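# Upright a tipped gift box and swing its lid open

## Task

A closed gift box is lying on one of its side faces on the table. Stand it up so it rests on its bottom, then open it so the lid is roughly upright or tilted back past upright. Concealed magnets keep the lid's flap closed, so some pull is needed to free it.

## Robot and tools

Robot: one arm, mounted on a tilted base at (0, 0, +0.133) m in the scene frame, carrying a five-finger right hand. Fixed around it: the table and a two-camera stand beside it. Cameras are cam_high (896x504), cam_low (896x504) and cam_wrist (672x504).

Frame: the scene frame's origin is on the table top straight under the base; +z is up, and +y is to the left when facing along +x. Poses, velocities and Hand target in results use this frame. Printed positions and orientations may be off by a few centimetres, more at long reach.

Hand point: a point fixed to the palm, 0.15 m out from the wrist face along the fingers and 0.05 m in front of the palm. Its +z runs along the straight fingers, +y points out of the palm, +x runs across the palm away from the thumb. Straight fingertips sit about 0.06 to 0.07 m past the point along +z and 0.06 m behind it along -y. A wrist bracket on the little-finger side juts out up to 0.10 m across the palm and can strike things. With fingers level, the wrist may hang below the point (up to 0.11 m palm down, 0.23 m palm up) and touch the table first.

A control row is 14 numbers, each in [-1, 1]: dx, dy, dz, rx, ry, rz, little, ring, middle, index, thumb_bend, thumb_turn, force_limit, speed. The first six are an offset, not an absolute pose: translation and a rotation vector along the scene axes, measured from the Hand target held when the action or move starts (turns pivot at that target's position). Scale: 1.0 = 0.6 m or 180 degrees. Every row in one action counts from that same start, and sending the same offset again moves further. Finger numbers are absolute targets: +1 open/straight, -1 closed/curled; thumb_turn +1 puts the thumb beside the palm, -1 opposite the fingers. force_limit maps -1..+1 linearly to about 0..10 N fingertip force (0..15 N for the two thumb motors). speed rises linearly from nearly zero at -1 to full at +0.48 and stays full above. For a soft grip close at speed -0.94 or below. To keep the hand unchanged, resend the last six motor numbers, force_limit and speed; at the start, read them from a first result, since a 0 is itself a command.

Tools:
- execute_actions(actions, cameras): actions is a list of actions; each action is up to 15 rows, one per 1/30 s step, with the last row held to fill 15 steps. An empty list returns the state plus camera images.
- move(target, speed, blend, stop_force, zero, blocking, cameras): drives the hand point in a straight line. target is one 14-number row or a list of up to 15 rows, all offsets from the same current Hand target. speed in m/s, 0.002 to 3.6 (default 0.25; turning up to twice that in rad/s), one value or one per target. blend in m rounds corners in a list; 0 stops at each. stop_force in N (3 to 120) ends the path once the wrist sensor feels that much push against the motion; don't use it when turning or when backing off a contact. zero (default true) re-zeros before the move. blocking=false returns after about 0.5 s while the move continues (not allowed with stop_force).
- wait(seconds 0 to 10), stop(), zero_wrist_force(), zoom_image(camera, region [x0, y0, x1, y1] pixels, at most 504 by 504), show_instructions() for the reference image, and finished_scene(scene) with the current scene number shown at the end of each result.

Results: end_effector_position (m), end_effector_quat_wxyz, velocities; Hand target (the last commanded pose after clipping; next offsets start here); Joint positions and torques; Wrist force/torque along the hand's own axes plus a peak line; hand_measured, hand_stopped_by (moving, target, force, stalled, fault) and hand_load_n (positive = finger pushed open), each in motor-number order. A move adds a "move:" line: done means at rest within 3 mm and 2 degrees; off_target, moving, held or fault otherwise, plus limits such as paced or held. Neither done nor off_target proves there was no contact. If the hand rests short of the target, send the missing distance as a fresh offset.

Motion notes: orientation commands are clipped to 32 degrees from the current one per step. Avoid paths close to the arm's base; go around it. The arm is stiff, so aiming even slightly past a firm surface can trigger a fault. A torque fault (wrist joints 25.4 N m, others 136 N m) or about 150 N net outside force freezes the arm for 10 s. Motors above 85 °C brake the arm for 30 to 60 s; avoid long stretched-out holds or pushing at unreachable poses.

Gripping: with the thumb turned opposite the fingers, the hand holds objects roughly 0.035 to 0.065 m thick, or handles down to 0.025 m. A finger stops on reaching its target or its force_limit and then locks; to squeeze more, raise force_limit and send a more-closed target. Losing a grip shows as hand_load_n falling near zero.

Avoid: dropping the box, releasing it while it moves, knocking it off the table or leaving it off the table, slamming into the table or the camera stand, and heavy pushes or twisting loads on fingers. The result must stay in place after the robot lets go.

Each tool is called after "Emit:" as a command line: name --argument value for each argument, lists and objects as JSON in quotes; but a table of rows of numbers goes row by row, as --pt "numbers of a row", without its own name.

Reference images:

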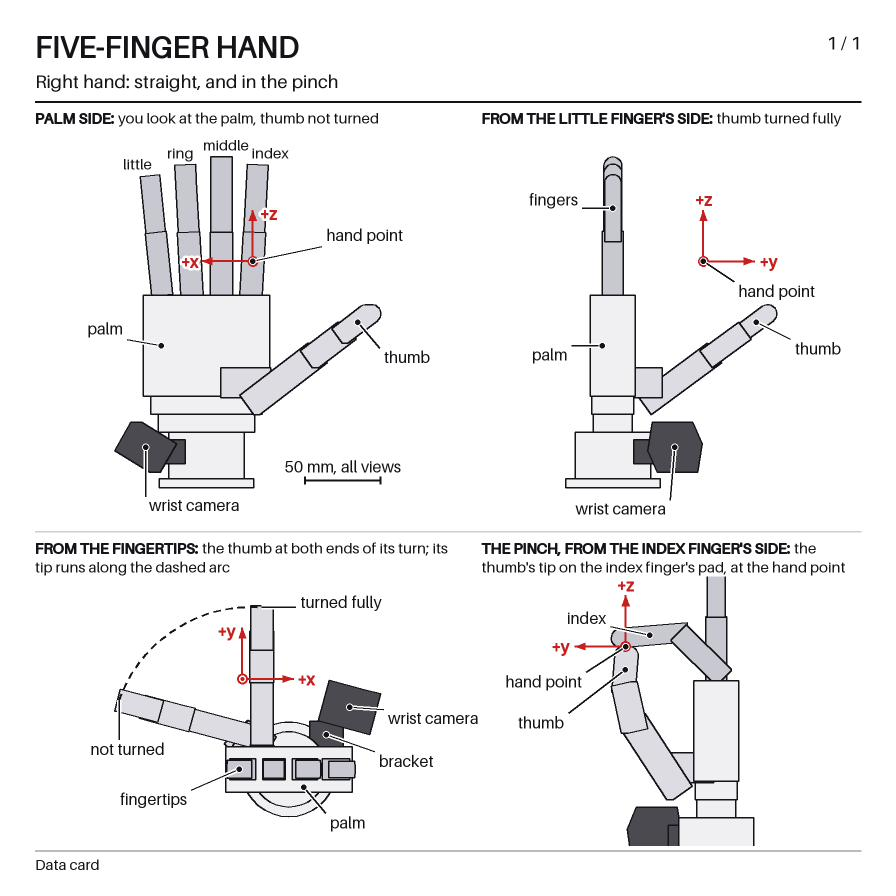

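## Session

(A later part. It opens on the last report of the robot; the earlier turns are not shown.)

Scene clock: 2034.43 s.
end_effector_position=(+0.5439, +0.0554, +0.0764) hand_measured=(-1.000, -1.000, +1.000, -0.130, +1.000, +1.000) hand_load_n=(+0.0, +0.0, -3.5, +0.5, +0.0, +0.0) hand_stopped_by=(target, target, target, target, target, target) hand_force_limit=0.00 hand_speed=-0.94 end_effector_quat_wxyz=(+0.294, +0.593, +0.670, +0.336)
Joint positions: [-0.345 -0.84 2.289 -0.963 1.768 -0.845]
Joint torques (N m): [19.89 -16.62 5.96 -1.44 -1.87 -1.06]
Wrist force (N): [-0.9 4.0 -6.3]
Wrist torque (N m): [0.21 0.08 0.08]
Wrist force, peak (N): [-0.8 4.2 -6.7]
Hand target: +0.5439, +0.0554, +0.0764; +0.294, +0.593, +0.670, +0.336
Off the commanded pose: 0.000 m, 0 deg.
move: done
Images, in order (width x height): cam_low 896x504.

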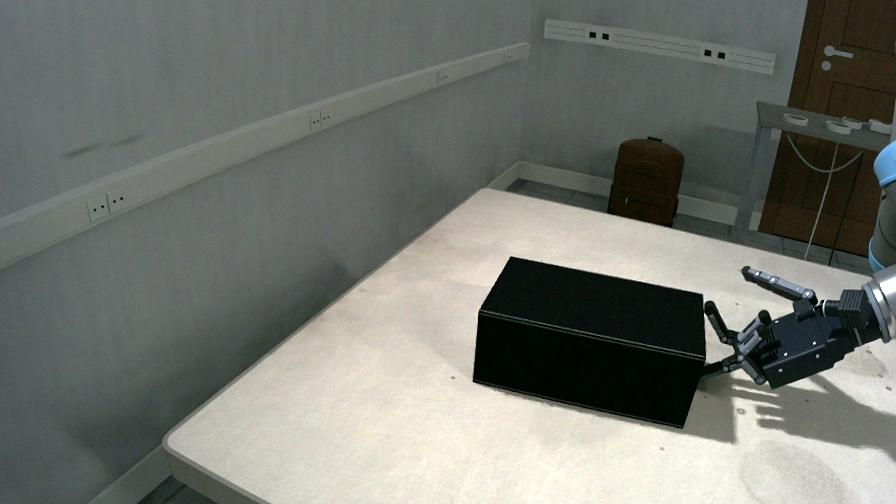

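Emit:
move --pt "-0.03 0 0.01 0 0 0 -1 -1 1 0.05 1 1 0.0 0.0" --pt "-0.06 0.01 0.07 0 0 0 -1 -1 1 0.3 1 1 0.0 0.0" --pt "-0.0482 0.0143 0.0643 -0.0957 0.0648 -0.1162 1 -1 -1 0.35 1 1 0.0 0.0" --speed 0.1 --blend '[0.005,0.01,0]'

Emit:
move --target '[0,0,-0.05,0,0,0, 1,-1,-1,0.35,1,1, 0.0, 0.0]' --speed 0.006 --stop_force 3 --cameras '["all"]'

Emit:
zoom_image --camera "cam_high" --region '[310, 220, 390, 320]'

Emit:
zoom_image --camera "cam_low" --region '[670, 270, 810, 430]'

Scene clock: 2088.20 s.
end_effector_position=(+0.5150, +0.0640, +0.1150) hand_measured=(+1.000, -1.000, -1.000, +0.350, +1.000, +1.000) hand_load_n=(+0.0, +0.0, +0.0, +0.0, +0.0, +0.0) hand_stopped_by=(target, target, target, target, target, target) hand_force_limit=0.00 hand_speed=0.00 end_effector_quat_wxyz=(+0.366, +0.685, +0.620, +0.112)
Joint positions: [0.069 -0.688 2.071 -0.956 2.634 -0.727]
Joint torques (N m): [21.4 -34.2 0.51 1.79 0.95 1.5]
Wrist force (N): [-0.8 1.0 -0.2]
Wrist torque (N m): [0.09 -0.04 0.06]
Wrist force, peak (N): [-1.1 4.2 -6.7]
Hand target: +0.5150, +0.0640, +0.1150; +0.366, +0.685, +0.620, +0.112
Off the commanded pose: 0.000 m, 0 deg.
move: done; blend cut to 0 m at target 2

Scene clock: 2094.07 s.
end_effector_position=(+0.5150, +0.0640, +0.0861) hand_measured=(+1.000, -1.000, -1.000, +0.350, +1.000, +1.000) hand_load_n=(-1.5, +0.0, +0.0, +0.0, +0.0, +0.0) hand_stopped_by=(target, target, target, target, target, target) hand_force_limit=0.00 hand_speed=0.00 end_effector_quat_wxyz=(+0.366, +0.685, +0.620, +0.112)
Joint positions: [0.011 -0.645 2.094 -1.061 2.58 -0.773]
Joint torques (N m): [34.62 -34.18 -7.29 2.22 1.23 1.48]
Wrist force (N): [-1.9 1.9 -3.0]
Wrist torque (N m): [0.19 0.08 0.09]
Wrist force, peak (N): [-2.8 2.6 -5.0]
Hand target: +0.5150, +0.0640, +0.0861; +0.366, +0.685, +0.620, +0.112 (not the last commanded pose)
Off the commanded pose: 0.001 m, 0 deg.
move: contact

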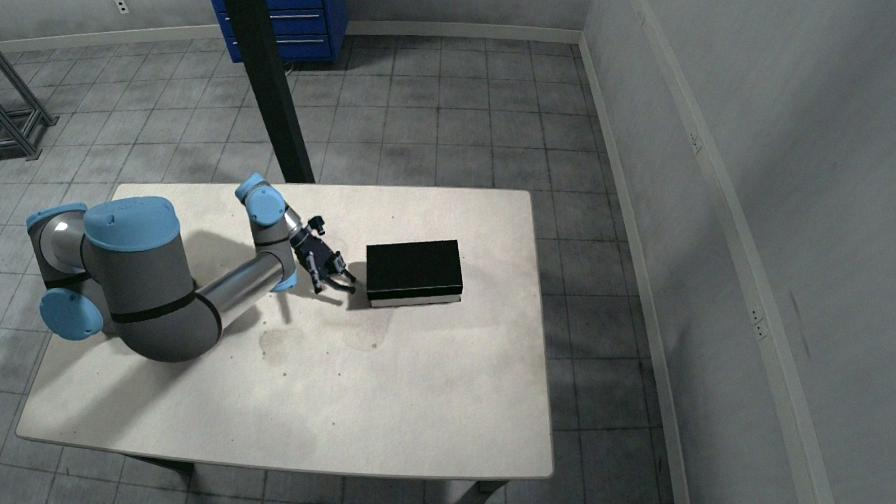

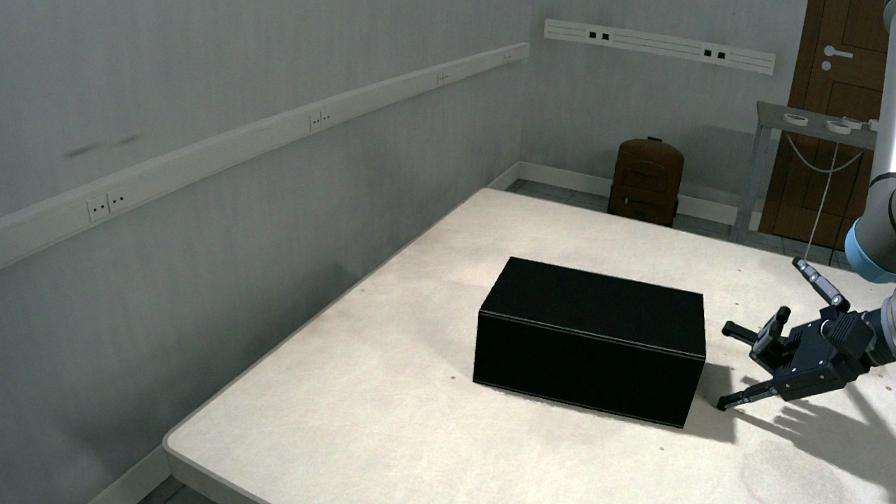

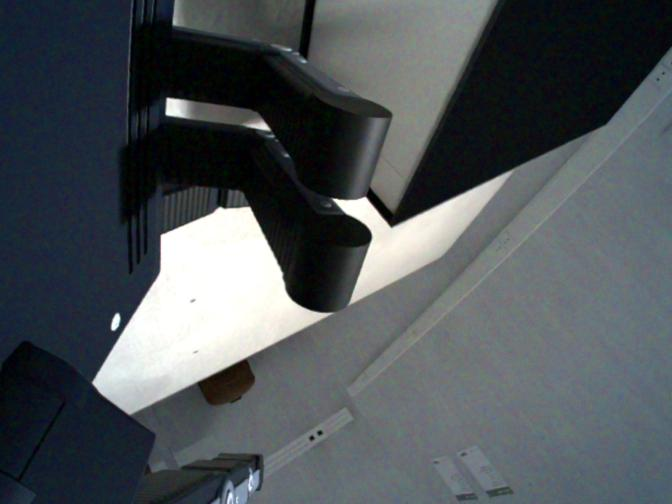

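Scaled by 5.040 from the camera's 896x504 image, which has a finer 1280x720 frame.

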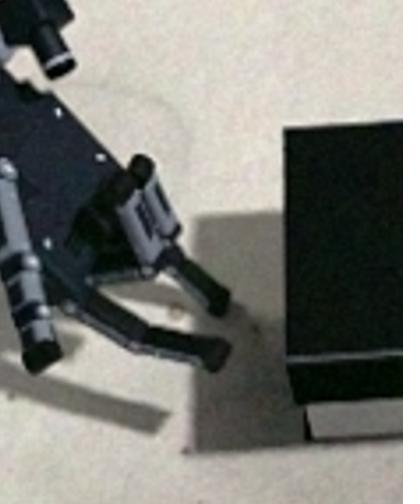

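Scaled by 3.150 from the camera's 896x504 image, which has a finer 1280x720 frame.

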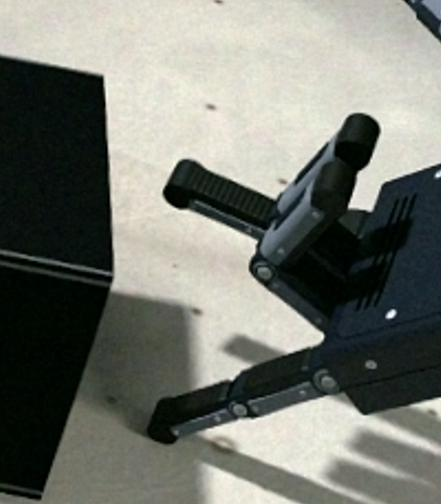

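Emit:
execute_actions --actions '[]'

Emit:
zoom_image --camera "cam_low" --region '[620, 240, 840, 460]'

Emit:
zoom_image --camera "cam_high" --region '[330, 160, 550, 380]'

Scene clock: 2112.07 s.
end_effector_position=(+0.5150, +0.0640, +0.0861) hand_measured=(+1.000, -1.000, -1.000, +0.350, +1.000, +1.000) hand_load_n=(-1.5, +0.0, +0.0, +0.0, +0.0, +0.0) hand_stopped_by=(target, target, target, target, target, target) hand_force_limit=0.00 hand_speed=0.00 end_effector_quat_wxyz=(+0.366, +0.685, +0.620, +0.112)
Joint positions: [0.011 -0.645 2.094 -1.061 2.58 -0.773]
Joint velocities: within noise
Joint torques (N m): [34.08 -34.11 -7.86 1.65 0.74 1.57]
Motor temperatures (°C): [37 40 34 42 38 42]
Wrist force (N): [-2.1 1.8 -3.2]
Wrist torque (N m): [0.18 0.12 0.07]
Wrist force, peak (N): [-2.3 2.1 -3.5]
Hand target: +0.5150, +0.0640, +0.0861; +0.366, +0.685, +0.620, +0.112 (not the last commanded pose)
Off the commanded pose: 0.001 m, 0 deg.

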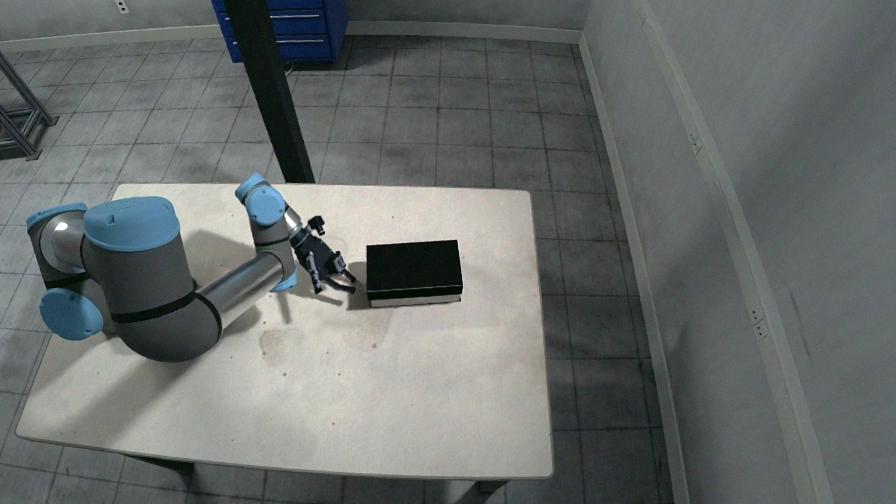

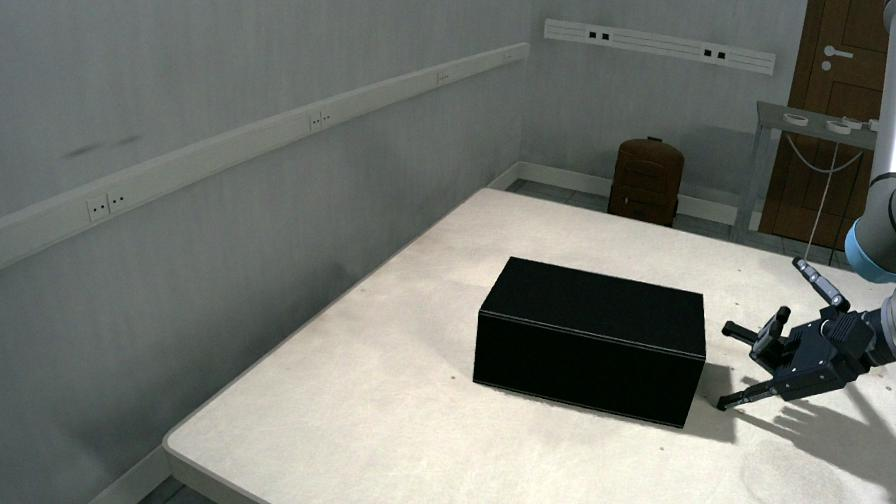

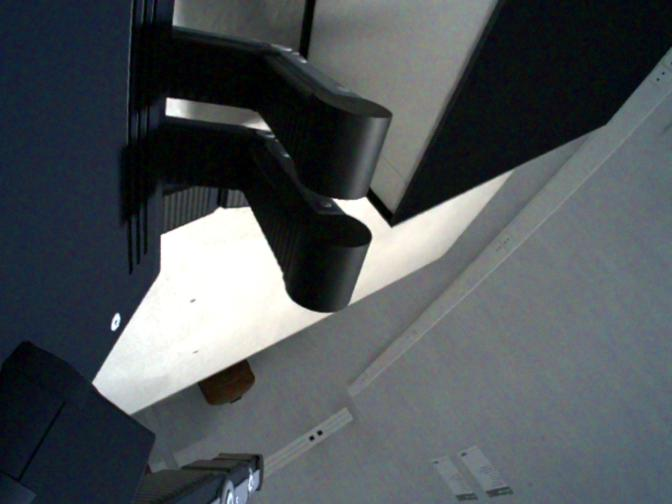

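Scaled by 2.291 from the camera's 896x504 image, which has a finer 1280x720 frame.

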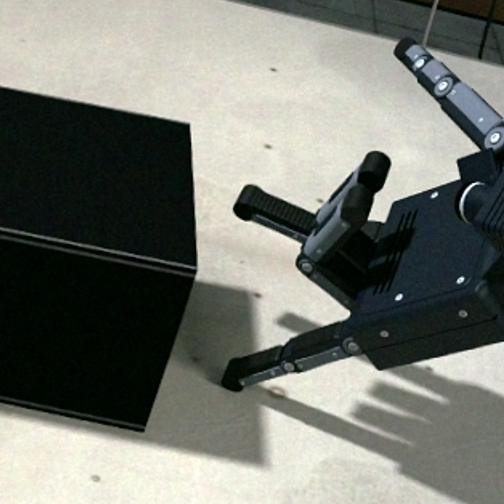

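Scaled by 2.291 from the camera's 896x504 image, which has a finer 1280x720 frame.

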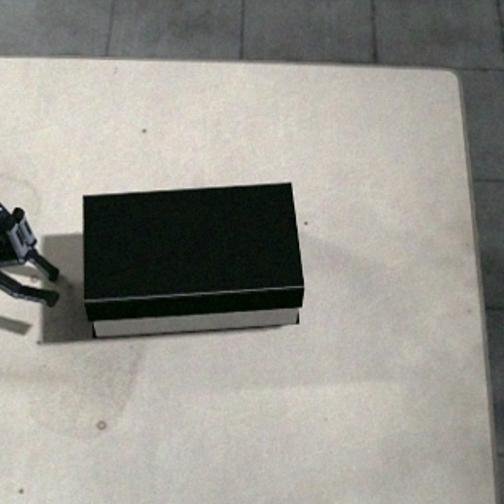

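Emit:
move --pt "0 0 0.0053 0 0 0 1 -1 -1 0.35 1 1 0.0 0.0" --pt "0.045 0.0075 0.0053 0 0 0 1 -1 -1 0.35 1 1 0.0 0.0" --speed 0.02 --cameras '["cam_low", "cam_high", "cam_wrist"]'

Emit:
zoom_image --camera "cam_low" --region '[660, 300, 780, 440]'

Emit:
zoom_image --camera "cam_high" --region '[320, 230, 400, 310]'

Scene clock: 2133.13 s.
end_effector_position=(+0.5420, +0.0685, +0.0892) hand_measured=(+1.000, -1.000, -1.000, +0.350, +1.000, +1.000) hand_load_n=(+0.0, +0.0, +0.0, +0.0, +0.0, +0.0) hand_stopped_by=(target, target, target, target, target, target) hand_force_limit=0.00 hand_speed=0.00 end_effector_quat_wxyz=(+0.366, +0.685, +0.620, +0.112) end_effector_velocity=(-0.002, +0.000, -0.001) end_effector_angular_velocity=(-0.001, +0.004, +0.004)
Joint positions: [0.014 -0.633 2.017 -0.994 2.583 -0.771]
Joint velocities: [0 0 0.005 0 0 0]
Joint torques (N m): [25.44 -29.44 4.38 -1.63 -1.7 -0.2]
Wrist force (N): [-0.8 0.7 -0.1]
Wrist torque (N m): [0.05 -0.04 0.07]
Wrist force, peak (N): [-2.2 2.3 -3.4]
Hand target: +0.5420, +0.0685, +0.0893; +0.366, +0.685, +0.620, +0.112
Off the commanded pose: 0.000 m, 0 deg.
move: done

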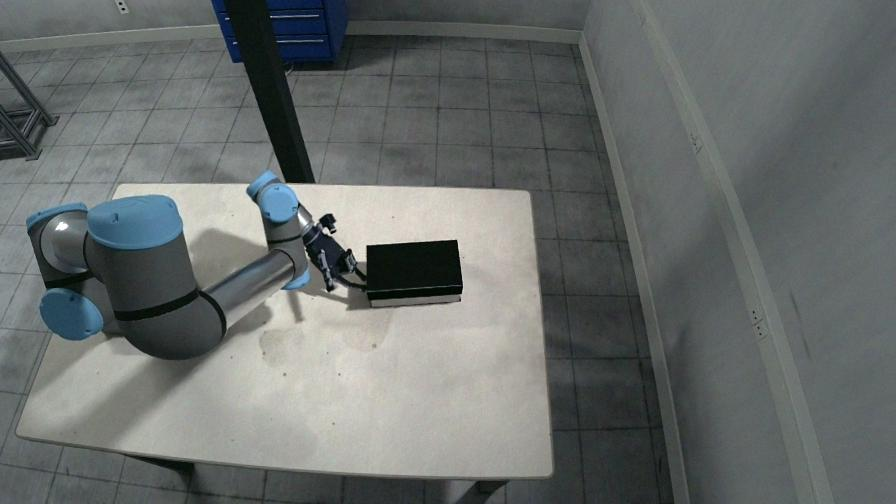

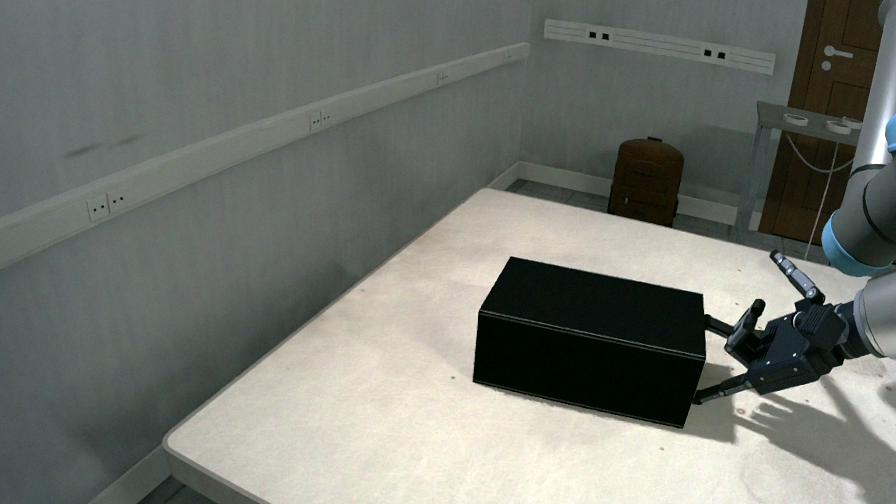

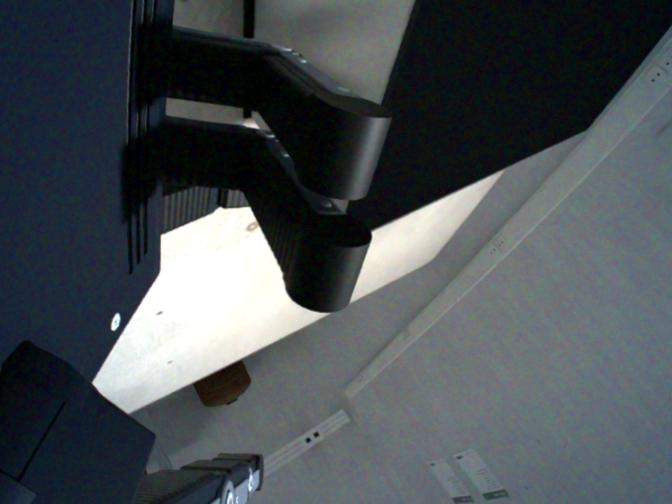

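Scaled by 3.600 from the camera's 896x504 image, which has a finer 1280x720 frame.

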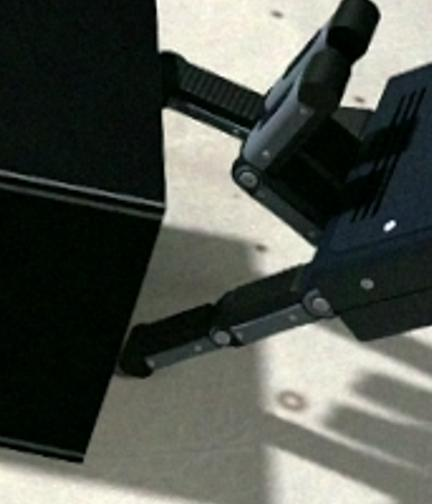

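Scaled by 6.300 from the camera's 896x504 image, which has a finer 1280x720 frame.

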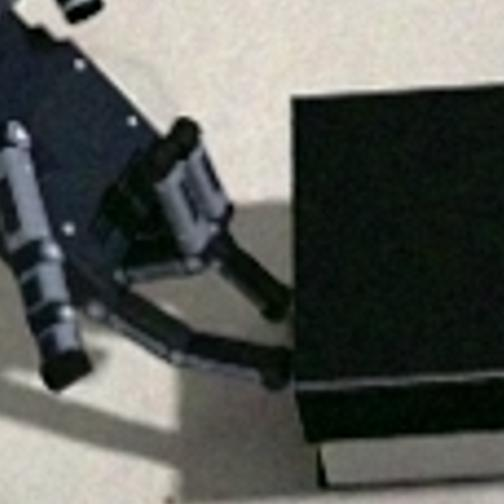

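Emit:
zoom_image --camera "cam_low" --region '[660, 400, 710, 450]'

Emit:
move --target '[0.005, 0.00083, 0, 0, 0, 0, 1, -1, -1, 0.35, 1, 1, 0.0, 0.0]' --speed 0.006 --cameras '["cam_low", "cam_high", "cam_wrist"]'

Emit:
zoom_image --camera "cam_low" --region '[660, 400, 710, 450]'

Emit:
zoom_image --camera "cam_low" --region '[690, 290, 740, 340]'

Emit:
zoom_image --camera "cam_high" --region '[340, 250, 390, 300]'

Scaled by 10.080 from the camera's 896x504 image, which has a finer 1280x720 frame.

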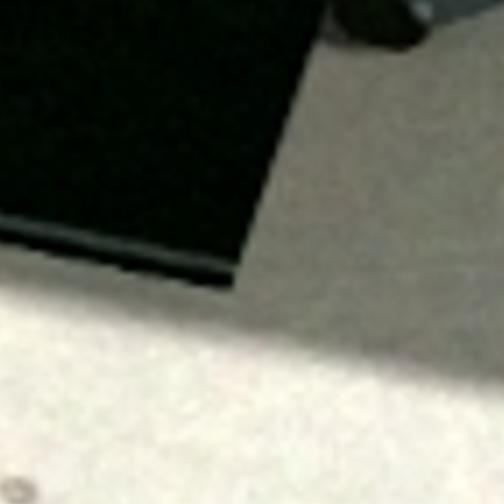

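Scene clock: 2147.27 s.
end_effector_position=(+0.5450, +0.0690, +0.0893) hand_measured=(+1.000, -1.000, -1.000, +0.350, +1.000, +1.000) hand_load_n=(+0.0, +0.0, +0.0, +0.5, +0.0, +0.0) hand_stopped_by=(target, target, target, target, target, target) hand_force_limit=0.00 hand_speed=0.00 end_effector_quat_wxyz=(+0.366, +0.685, +0.620, +0.112)
Joint positions: [0.014 -0.631 2.009 -0.988 2.583 -0.771]
Joint torques (N m): [23.12 -22.13 -0.63 1.34 -2.39 -1.14]
Wrist force (N): [-1.0 0.9 -0.3]
Wrist torque (N m): [0.11 0.00 0.06]
Wrist force, peak (N): [-1.0 1.4 -0.4]
Hand target: +0.5450, +0.0690, +0.0893; +0.366, +0.685, +0.620, +0.112
Off the commanded pose: 0.000 m, 0 deg.
move: done

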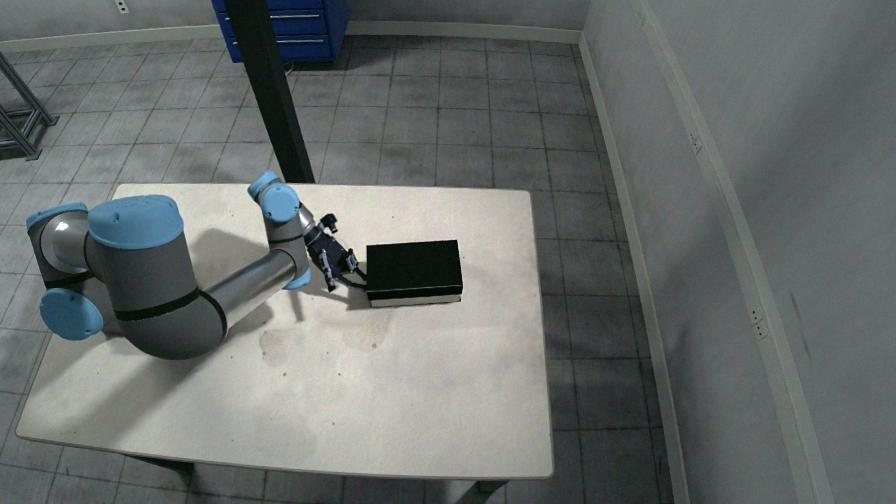

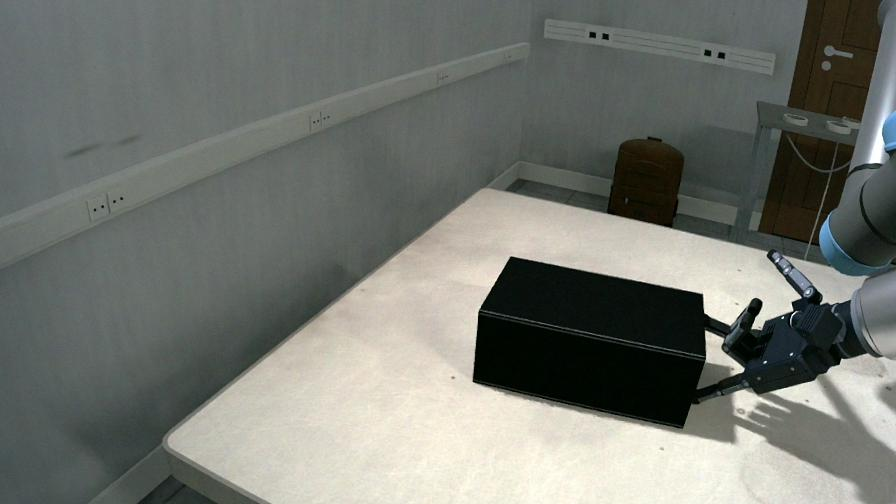

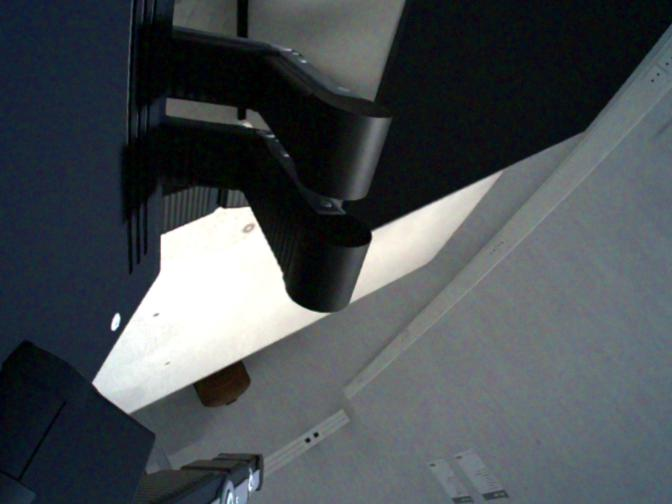

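Scaled by 10.080 from the camera's 896x504 image, which has a finer 1280x720 frame.

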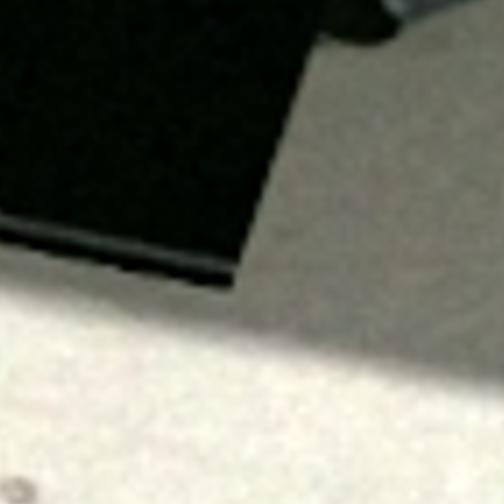

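Scaled by 10.080 from the camera's 896x504 image, which has a finer 1280x720 frame.

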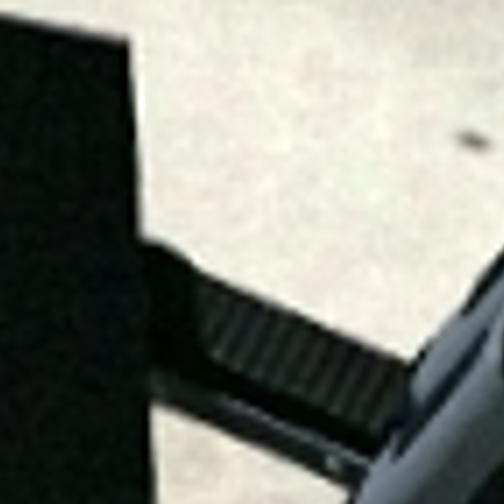

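Scaled by 10.080 from the camera's 896x504 image, which has a finer 1280x720 frame.

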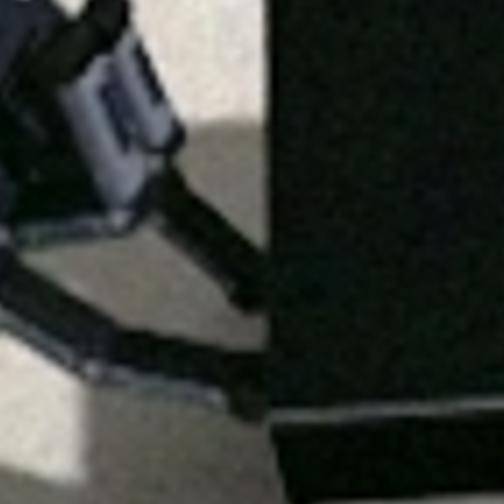

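Emit:
move --target '[0.00167, 0.00027, 0, 0, 0, 0, 1, -1, -1, 0.35, 1, 1, 0.0, 0.0]' --speed 0.004 --cameras '["cam_low", "cam_high"]'

Emit:
zoom_image --camera "cam_low" --region '[660, 400, 710, 450]'

Emit:
move --target '[0.00167, 0.00027, 0, 0, 0, 0, 1, -1, -1, 0.35, 1, 1, 0.0, 0.0]' --speed 0.004 --cameras '["cam_low", "cam_high"]'

Emit:
zoom_image --camera "cam_low" --region '[660, 400, 710, 450]'

Emit:
zoom_image --camera "cam_low" --region '[690, 290, 740, 340]'

Emit:
zoom_image --camera "cam_high" --region '[340, 250, 390, 300]'

Scene clock: 2158.23 s.
end_effector_position=(+0.5460, +0.0691, +0.0893) hand_measured=(+1.000, -1.000, -1.000, +0.350, +1.000, +1.000) hand_load_n=(+0.0, +0.0, +0.0, +0.0, +0.0, +0.5) hand_stopped_by=(target, target, target, target, target, target) hand_force_limit=0.00 hand_speed=0.00 end_effector_quat_wxyz=(+0.366, +0.685, +0.620, +0.112)
Joint positions: [0.013 -0.63 2.006 -0.986 2.583 -0.771]
Joint torques (N m): [24.18 -20.18 -6.04 1.88 -2.52 -1.35]
Wrist force (N): [-0.8 0.8 -0.3]
Wrist torque (N m): [0.09 -0.02 0.06]
Wrist force, peak (N): [-1.2 1.2 -0.1]
Hand target: +0.5460, +0.0691, +0.0893; +0.366, +0.685, +0.620, +0.112
Off the commanded pose: 0.000 m, 0 deg.
move: done
Images, in order (width x height): cam_high 896x504, cam_low 896x504.

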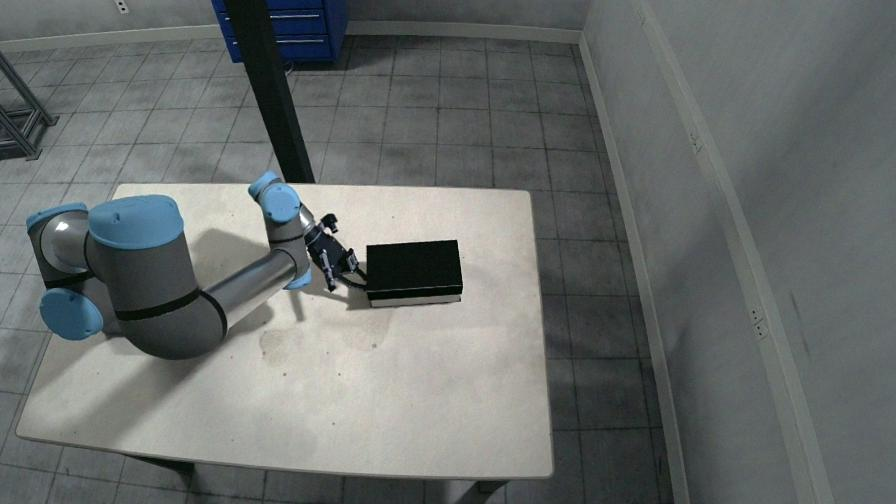

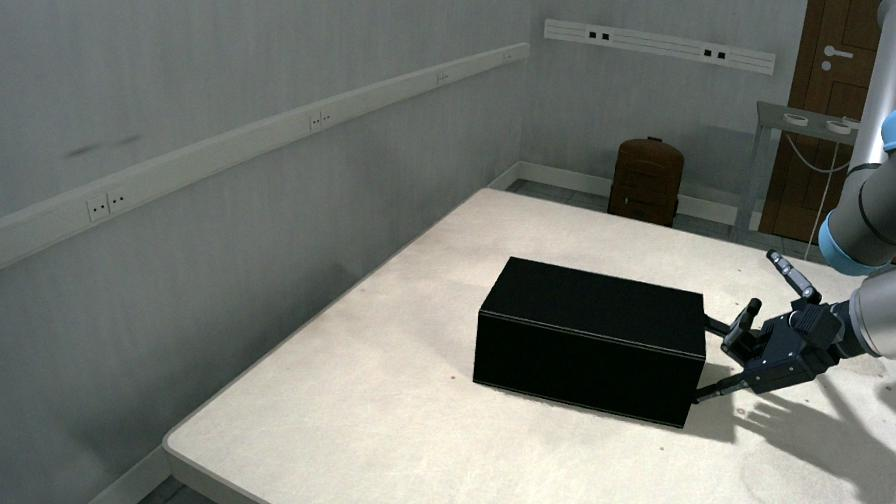

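Scaled by 10.080 from the camera's 896x504 image, which has a finer 1280x720 frame.

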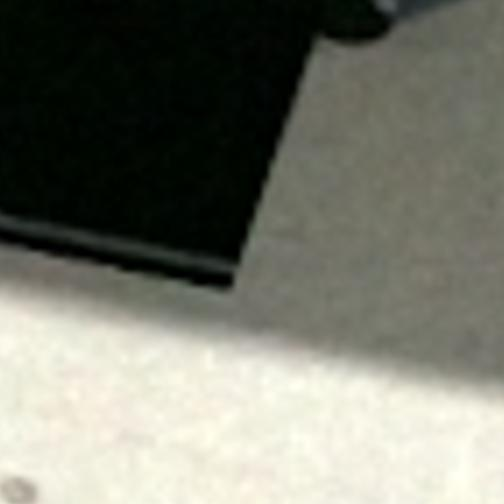

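Scene clock: 2158.93 s.
end_effector_position=(+0.5470, +0.0693, +0.0893) hand_measured=(+1.000, -1.000, -1.000, +0.350, +1.000, +1.000) hand_load_n=(+0.0, +0.0, +0.0, +0.0, +0.0, +0.0) hand_stopped_by=(target, target, target, target, target, target) hand_force_limit=0.00 hand_speed=0.00 end_effector_quat_wxyz=(+0.366, +0.685, +0.620, +0.112)
Joint positions: [0.013 -0.63 2.003 -0.984 2.582 -0.771]
Joint torques (N m): [23.59 -21.05 -6 1.86 -2.5 -1.31]
Wrist force (N): [-1.1 0.5 -0.6]
Wrist torque (N m): [0.12 -0.05 0.07]
Wrist force, peak (N): [-1.4 0.7 -1.0]
Hand target: +0.5470, +0.0693, +0.0893; +0.366, +0.685, +0.620, +0.112
Off the commanded pose: 0.000 m, 0 deg.
move: done
Images, in order (width x height): cam_high 896x504, cam_low 896x504.

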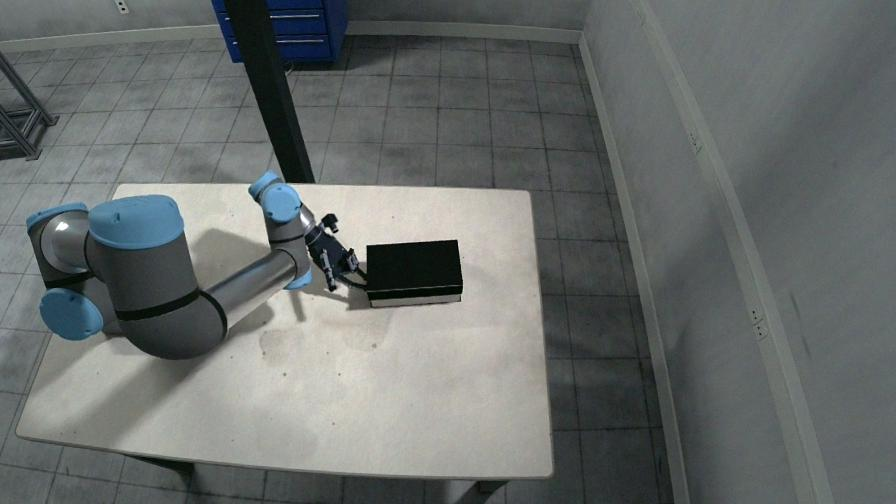

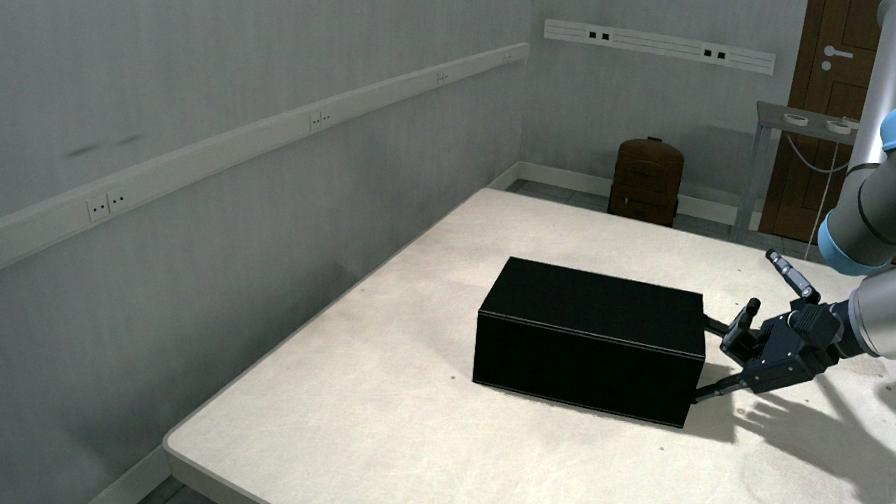

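Scaled by 10.080 from the camera's 896x504 image, which has a finer 1280x720 frame.

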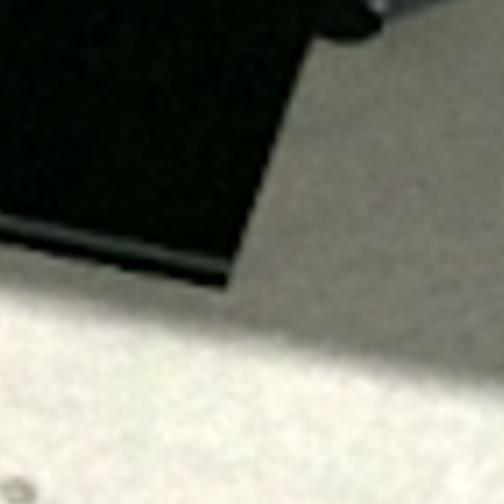

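Scaled by 10.080 from the camera's 896x504 image, which has a finer 1280x720 frame.

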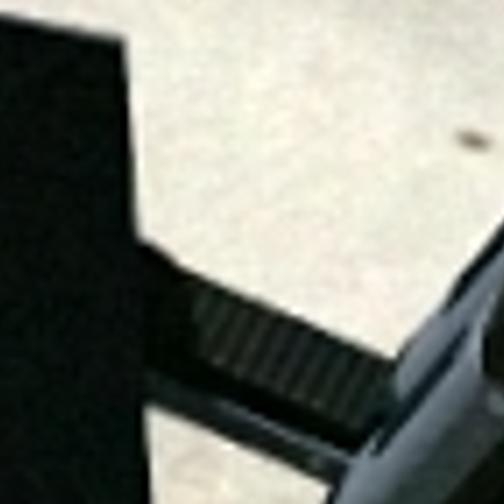

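Scaled by 10.080 from the camera's 896x504 image, which has a finer 1280x720 frame.

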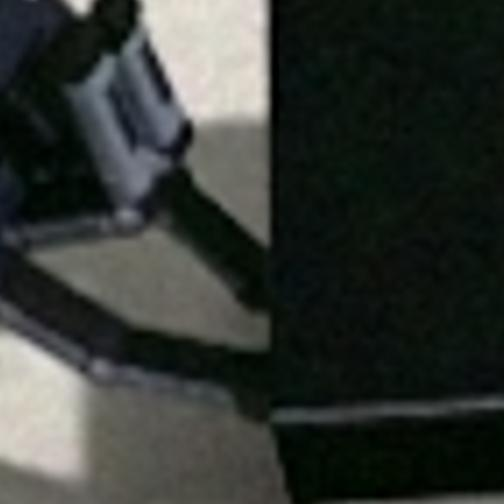

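Emit:
move --target '[0, 0, -0.007, 0, 0, 0, 1, -1, -1, 0.35, 1, 1, 0.0, 0.0]' --speed 0.004 --stop_force 3 --cameras '["cam_wrist"]'

Emit:
zoom_image --camera "cam_wrist" --region '[150, 0, 430, 210]'

Scene clock: 2199.87 s.
end_effector_position=(+0.5470, +0.0693, +0.0861) hand_measured=(+1.000, -1.000, -1.000, +0.350, +1.000, +1.000) hand_load_n=(-1.0, +0.0, +0.0, +0.0, +0.0, +0.0) hand_stopped_by=(target, target, target, target, target, target) hand_force_limit=0.00 hand_speed=0.00 end_effector_quat_wxyz=(+0.366, +0.685, +0.620, +0.112)
Joint positions: [0.007 -0.625 2.005 -0.994 2.577 -0.775]
Joint torques (N m): [36.52 -35.65 -8.45 2.14 1.17 1.14]
Wrist force (N): [-2.0 1.7 -3.1]
Wrist torque (N m): [0.23 0.07 0.08]
Wrist force, peak (N): [-2.8 2.0 -4.4]
Hand target: +0.5470, +0.0693, +0.0861; +0.366, +0.685, +0.620, +0.112 (not the last commanded pose)
Off the commanded pose: 0.001 m, 0 deg.
move: contact
Images, in order (width x height): cam_wrist 672x504.

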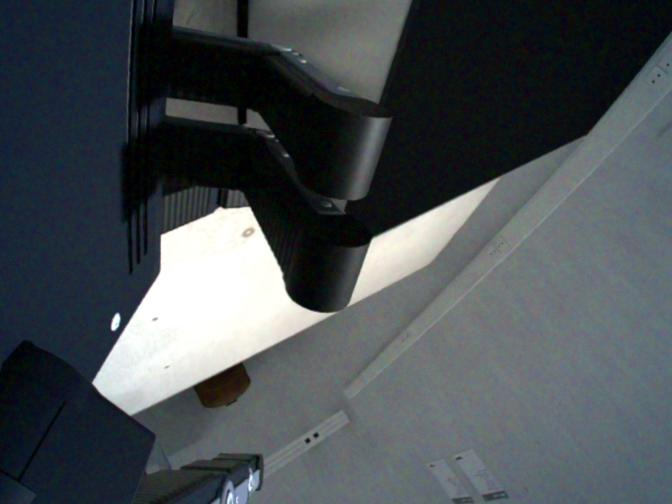

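Scaled by 1.800 from the camera's 672x504 image, which has a finer 960x720 frame.

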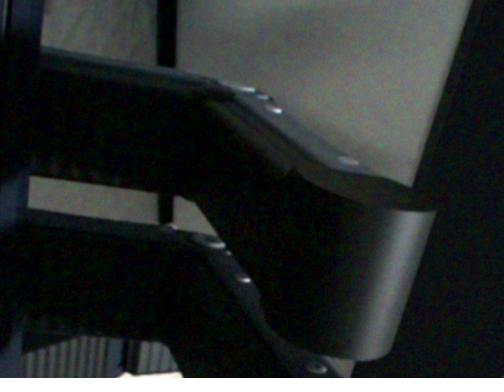

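Emit:
move --pt "-0.05 -0.0083 0.0232 0 0 0 1 -1 -1 0.35 1 1 0.0 0.0" --pt "-0.0783 0.0712 0.0898 -0.2224 -0.0447 0.1222 1 -1 -1 1 1 1 0.0 0.0" --pt "-0.0368 0.0815 0.0482 -0.2224 -0.0447 0.1222 1 -1 -1 1 1 1 0.0 0.0" --speed 0.15 --cameras '["all"]'

Emit:
zoom_image --camera "cam_low" --region '[640, 260, 820, 440]'

Emit:
zoom_image --camera "cam_high" --region '[310, 220, 400, 310]'

Scene clock: 2351.20 s.
end_effector_position=(+0.5249, +0.1182, +0.1150) hand_measured=(+1.000, -1.000, -1.000, +1.000, +1.000, +1.000) hand_load_n=(+0.0, +0.0, +0.0, +0.0, +0.0, +0.0) hand_stopped_by=(target, target, target, target, target, target) hand_force_limit=0.00 hand_speed=0.00 end_effector_quat_wxyz=(+0.590, +0.382, +0.711, +0.008)
Joint positions: [-0.108 -0.43 2.293 -2.033 2.152 -1.847]
Joint torques (N m): [34.65 -33.42 9.99 -3.38 0.36 -0.57]
Wrist force (N): [-1.5 1.4 0.0]
Wrist torque (N m): [0.23 0.11 0.01]
Wrist force, peak (N): [-2.0 1.6 -3.7]
Hand target: +0.5249, +0.1182, +0.1151; +0.590, +0.382, +0.711, +0.008
Off the commanded pose: 0.000 m, 0 deg.
move: done

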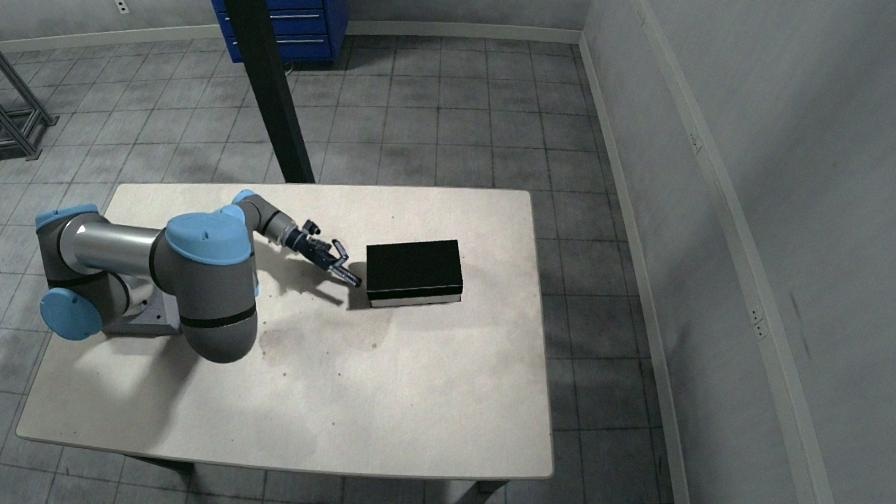

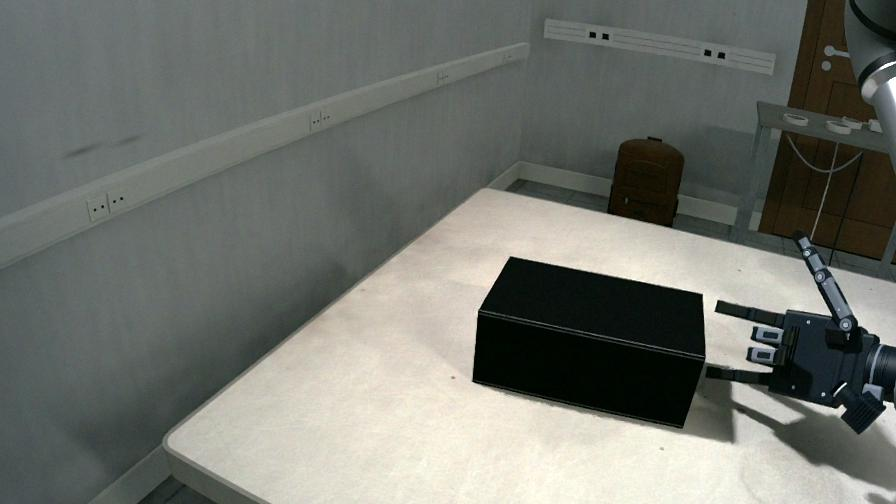

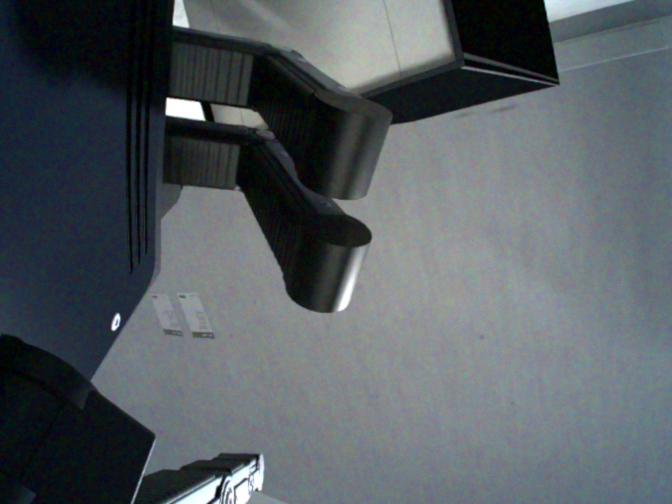

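Scaled by 2.800 from the camera's 896x504 image, which has a finer 1280x720 frame.

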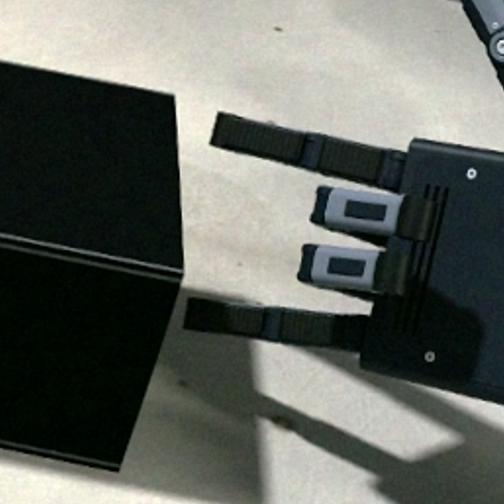

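Scaled by 5.600 from the camera's 896x504 image, which has a finer 1280x720 frame.

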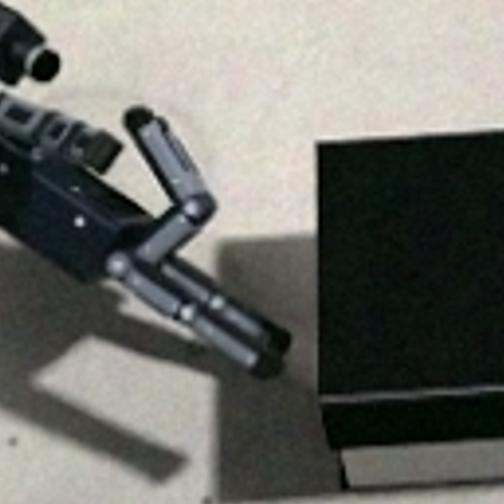

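Emit:
move --pt "0 0 -0.025 0 0 0 1 -1 -1 1 1 1 0.0 0.0" --pt "0 0 -0.045 0 0 0 1 -1 -1 1 1 1 0.0 0.0" --speed '[0.03, 0.006]' --stop_force 3

Scene clock: 2363.20 s.
end_effector_position=(+0.5249, +0.1182, +0.0921) hand_measured=(+1.000, -1.000, -1.000, +1.000, +1.000, +1.000) hand_load_n=(-1.0, +0.0, +0.0, +0.0, -0.5, +0.0) hand_stopped_by=(target, target, target, target, target, target) hand_force_limit=0.00 hand_speed=0.00 end_effector_quat_wxyz=(+0.590, +0.382, +0.711, +0.008)
Joint positions: [-0.166 -0.377 2.282 -2.069 2.095 -1.836]
Joint torques (N m): [35.73 -32.94 11.14 1.72 0.89 -0.53]
Wrist force (N): [-3.6 1.9 -1.7]
Wrist torque (N m): [0.28 0.04 -0.07]
Wrist force, peak (N): [-5.3 2.2 -2.6]
Hand target: +0.5249, +0.1182, +0.0921; +0.590, +0.382, +0.711, +0.008 (not the last commanded pose)
Off the commanded pose: 0.004 m, 0 deg.
move: contact; path passed 1 of 2 targets


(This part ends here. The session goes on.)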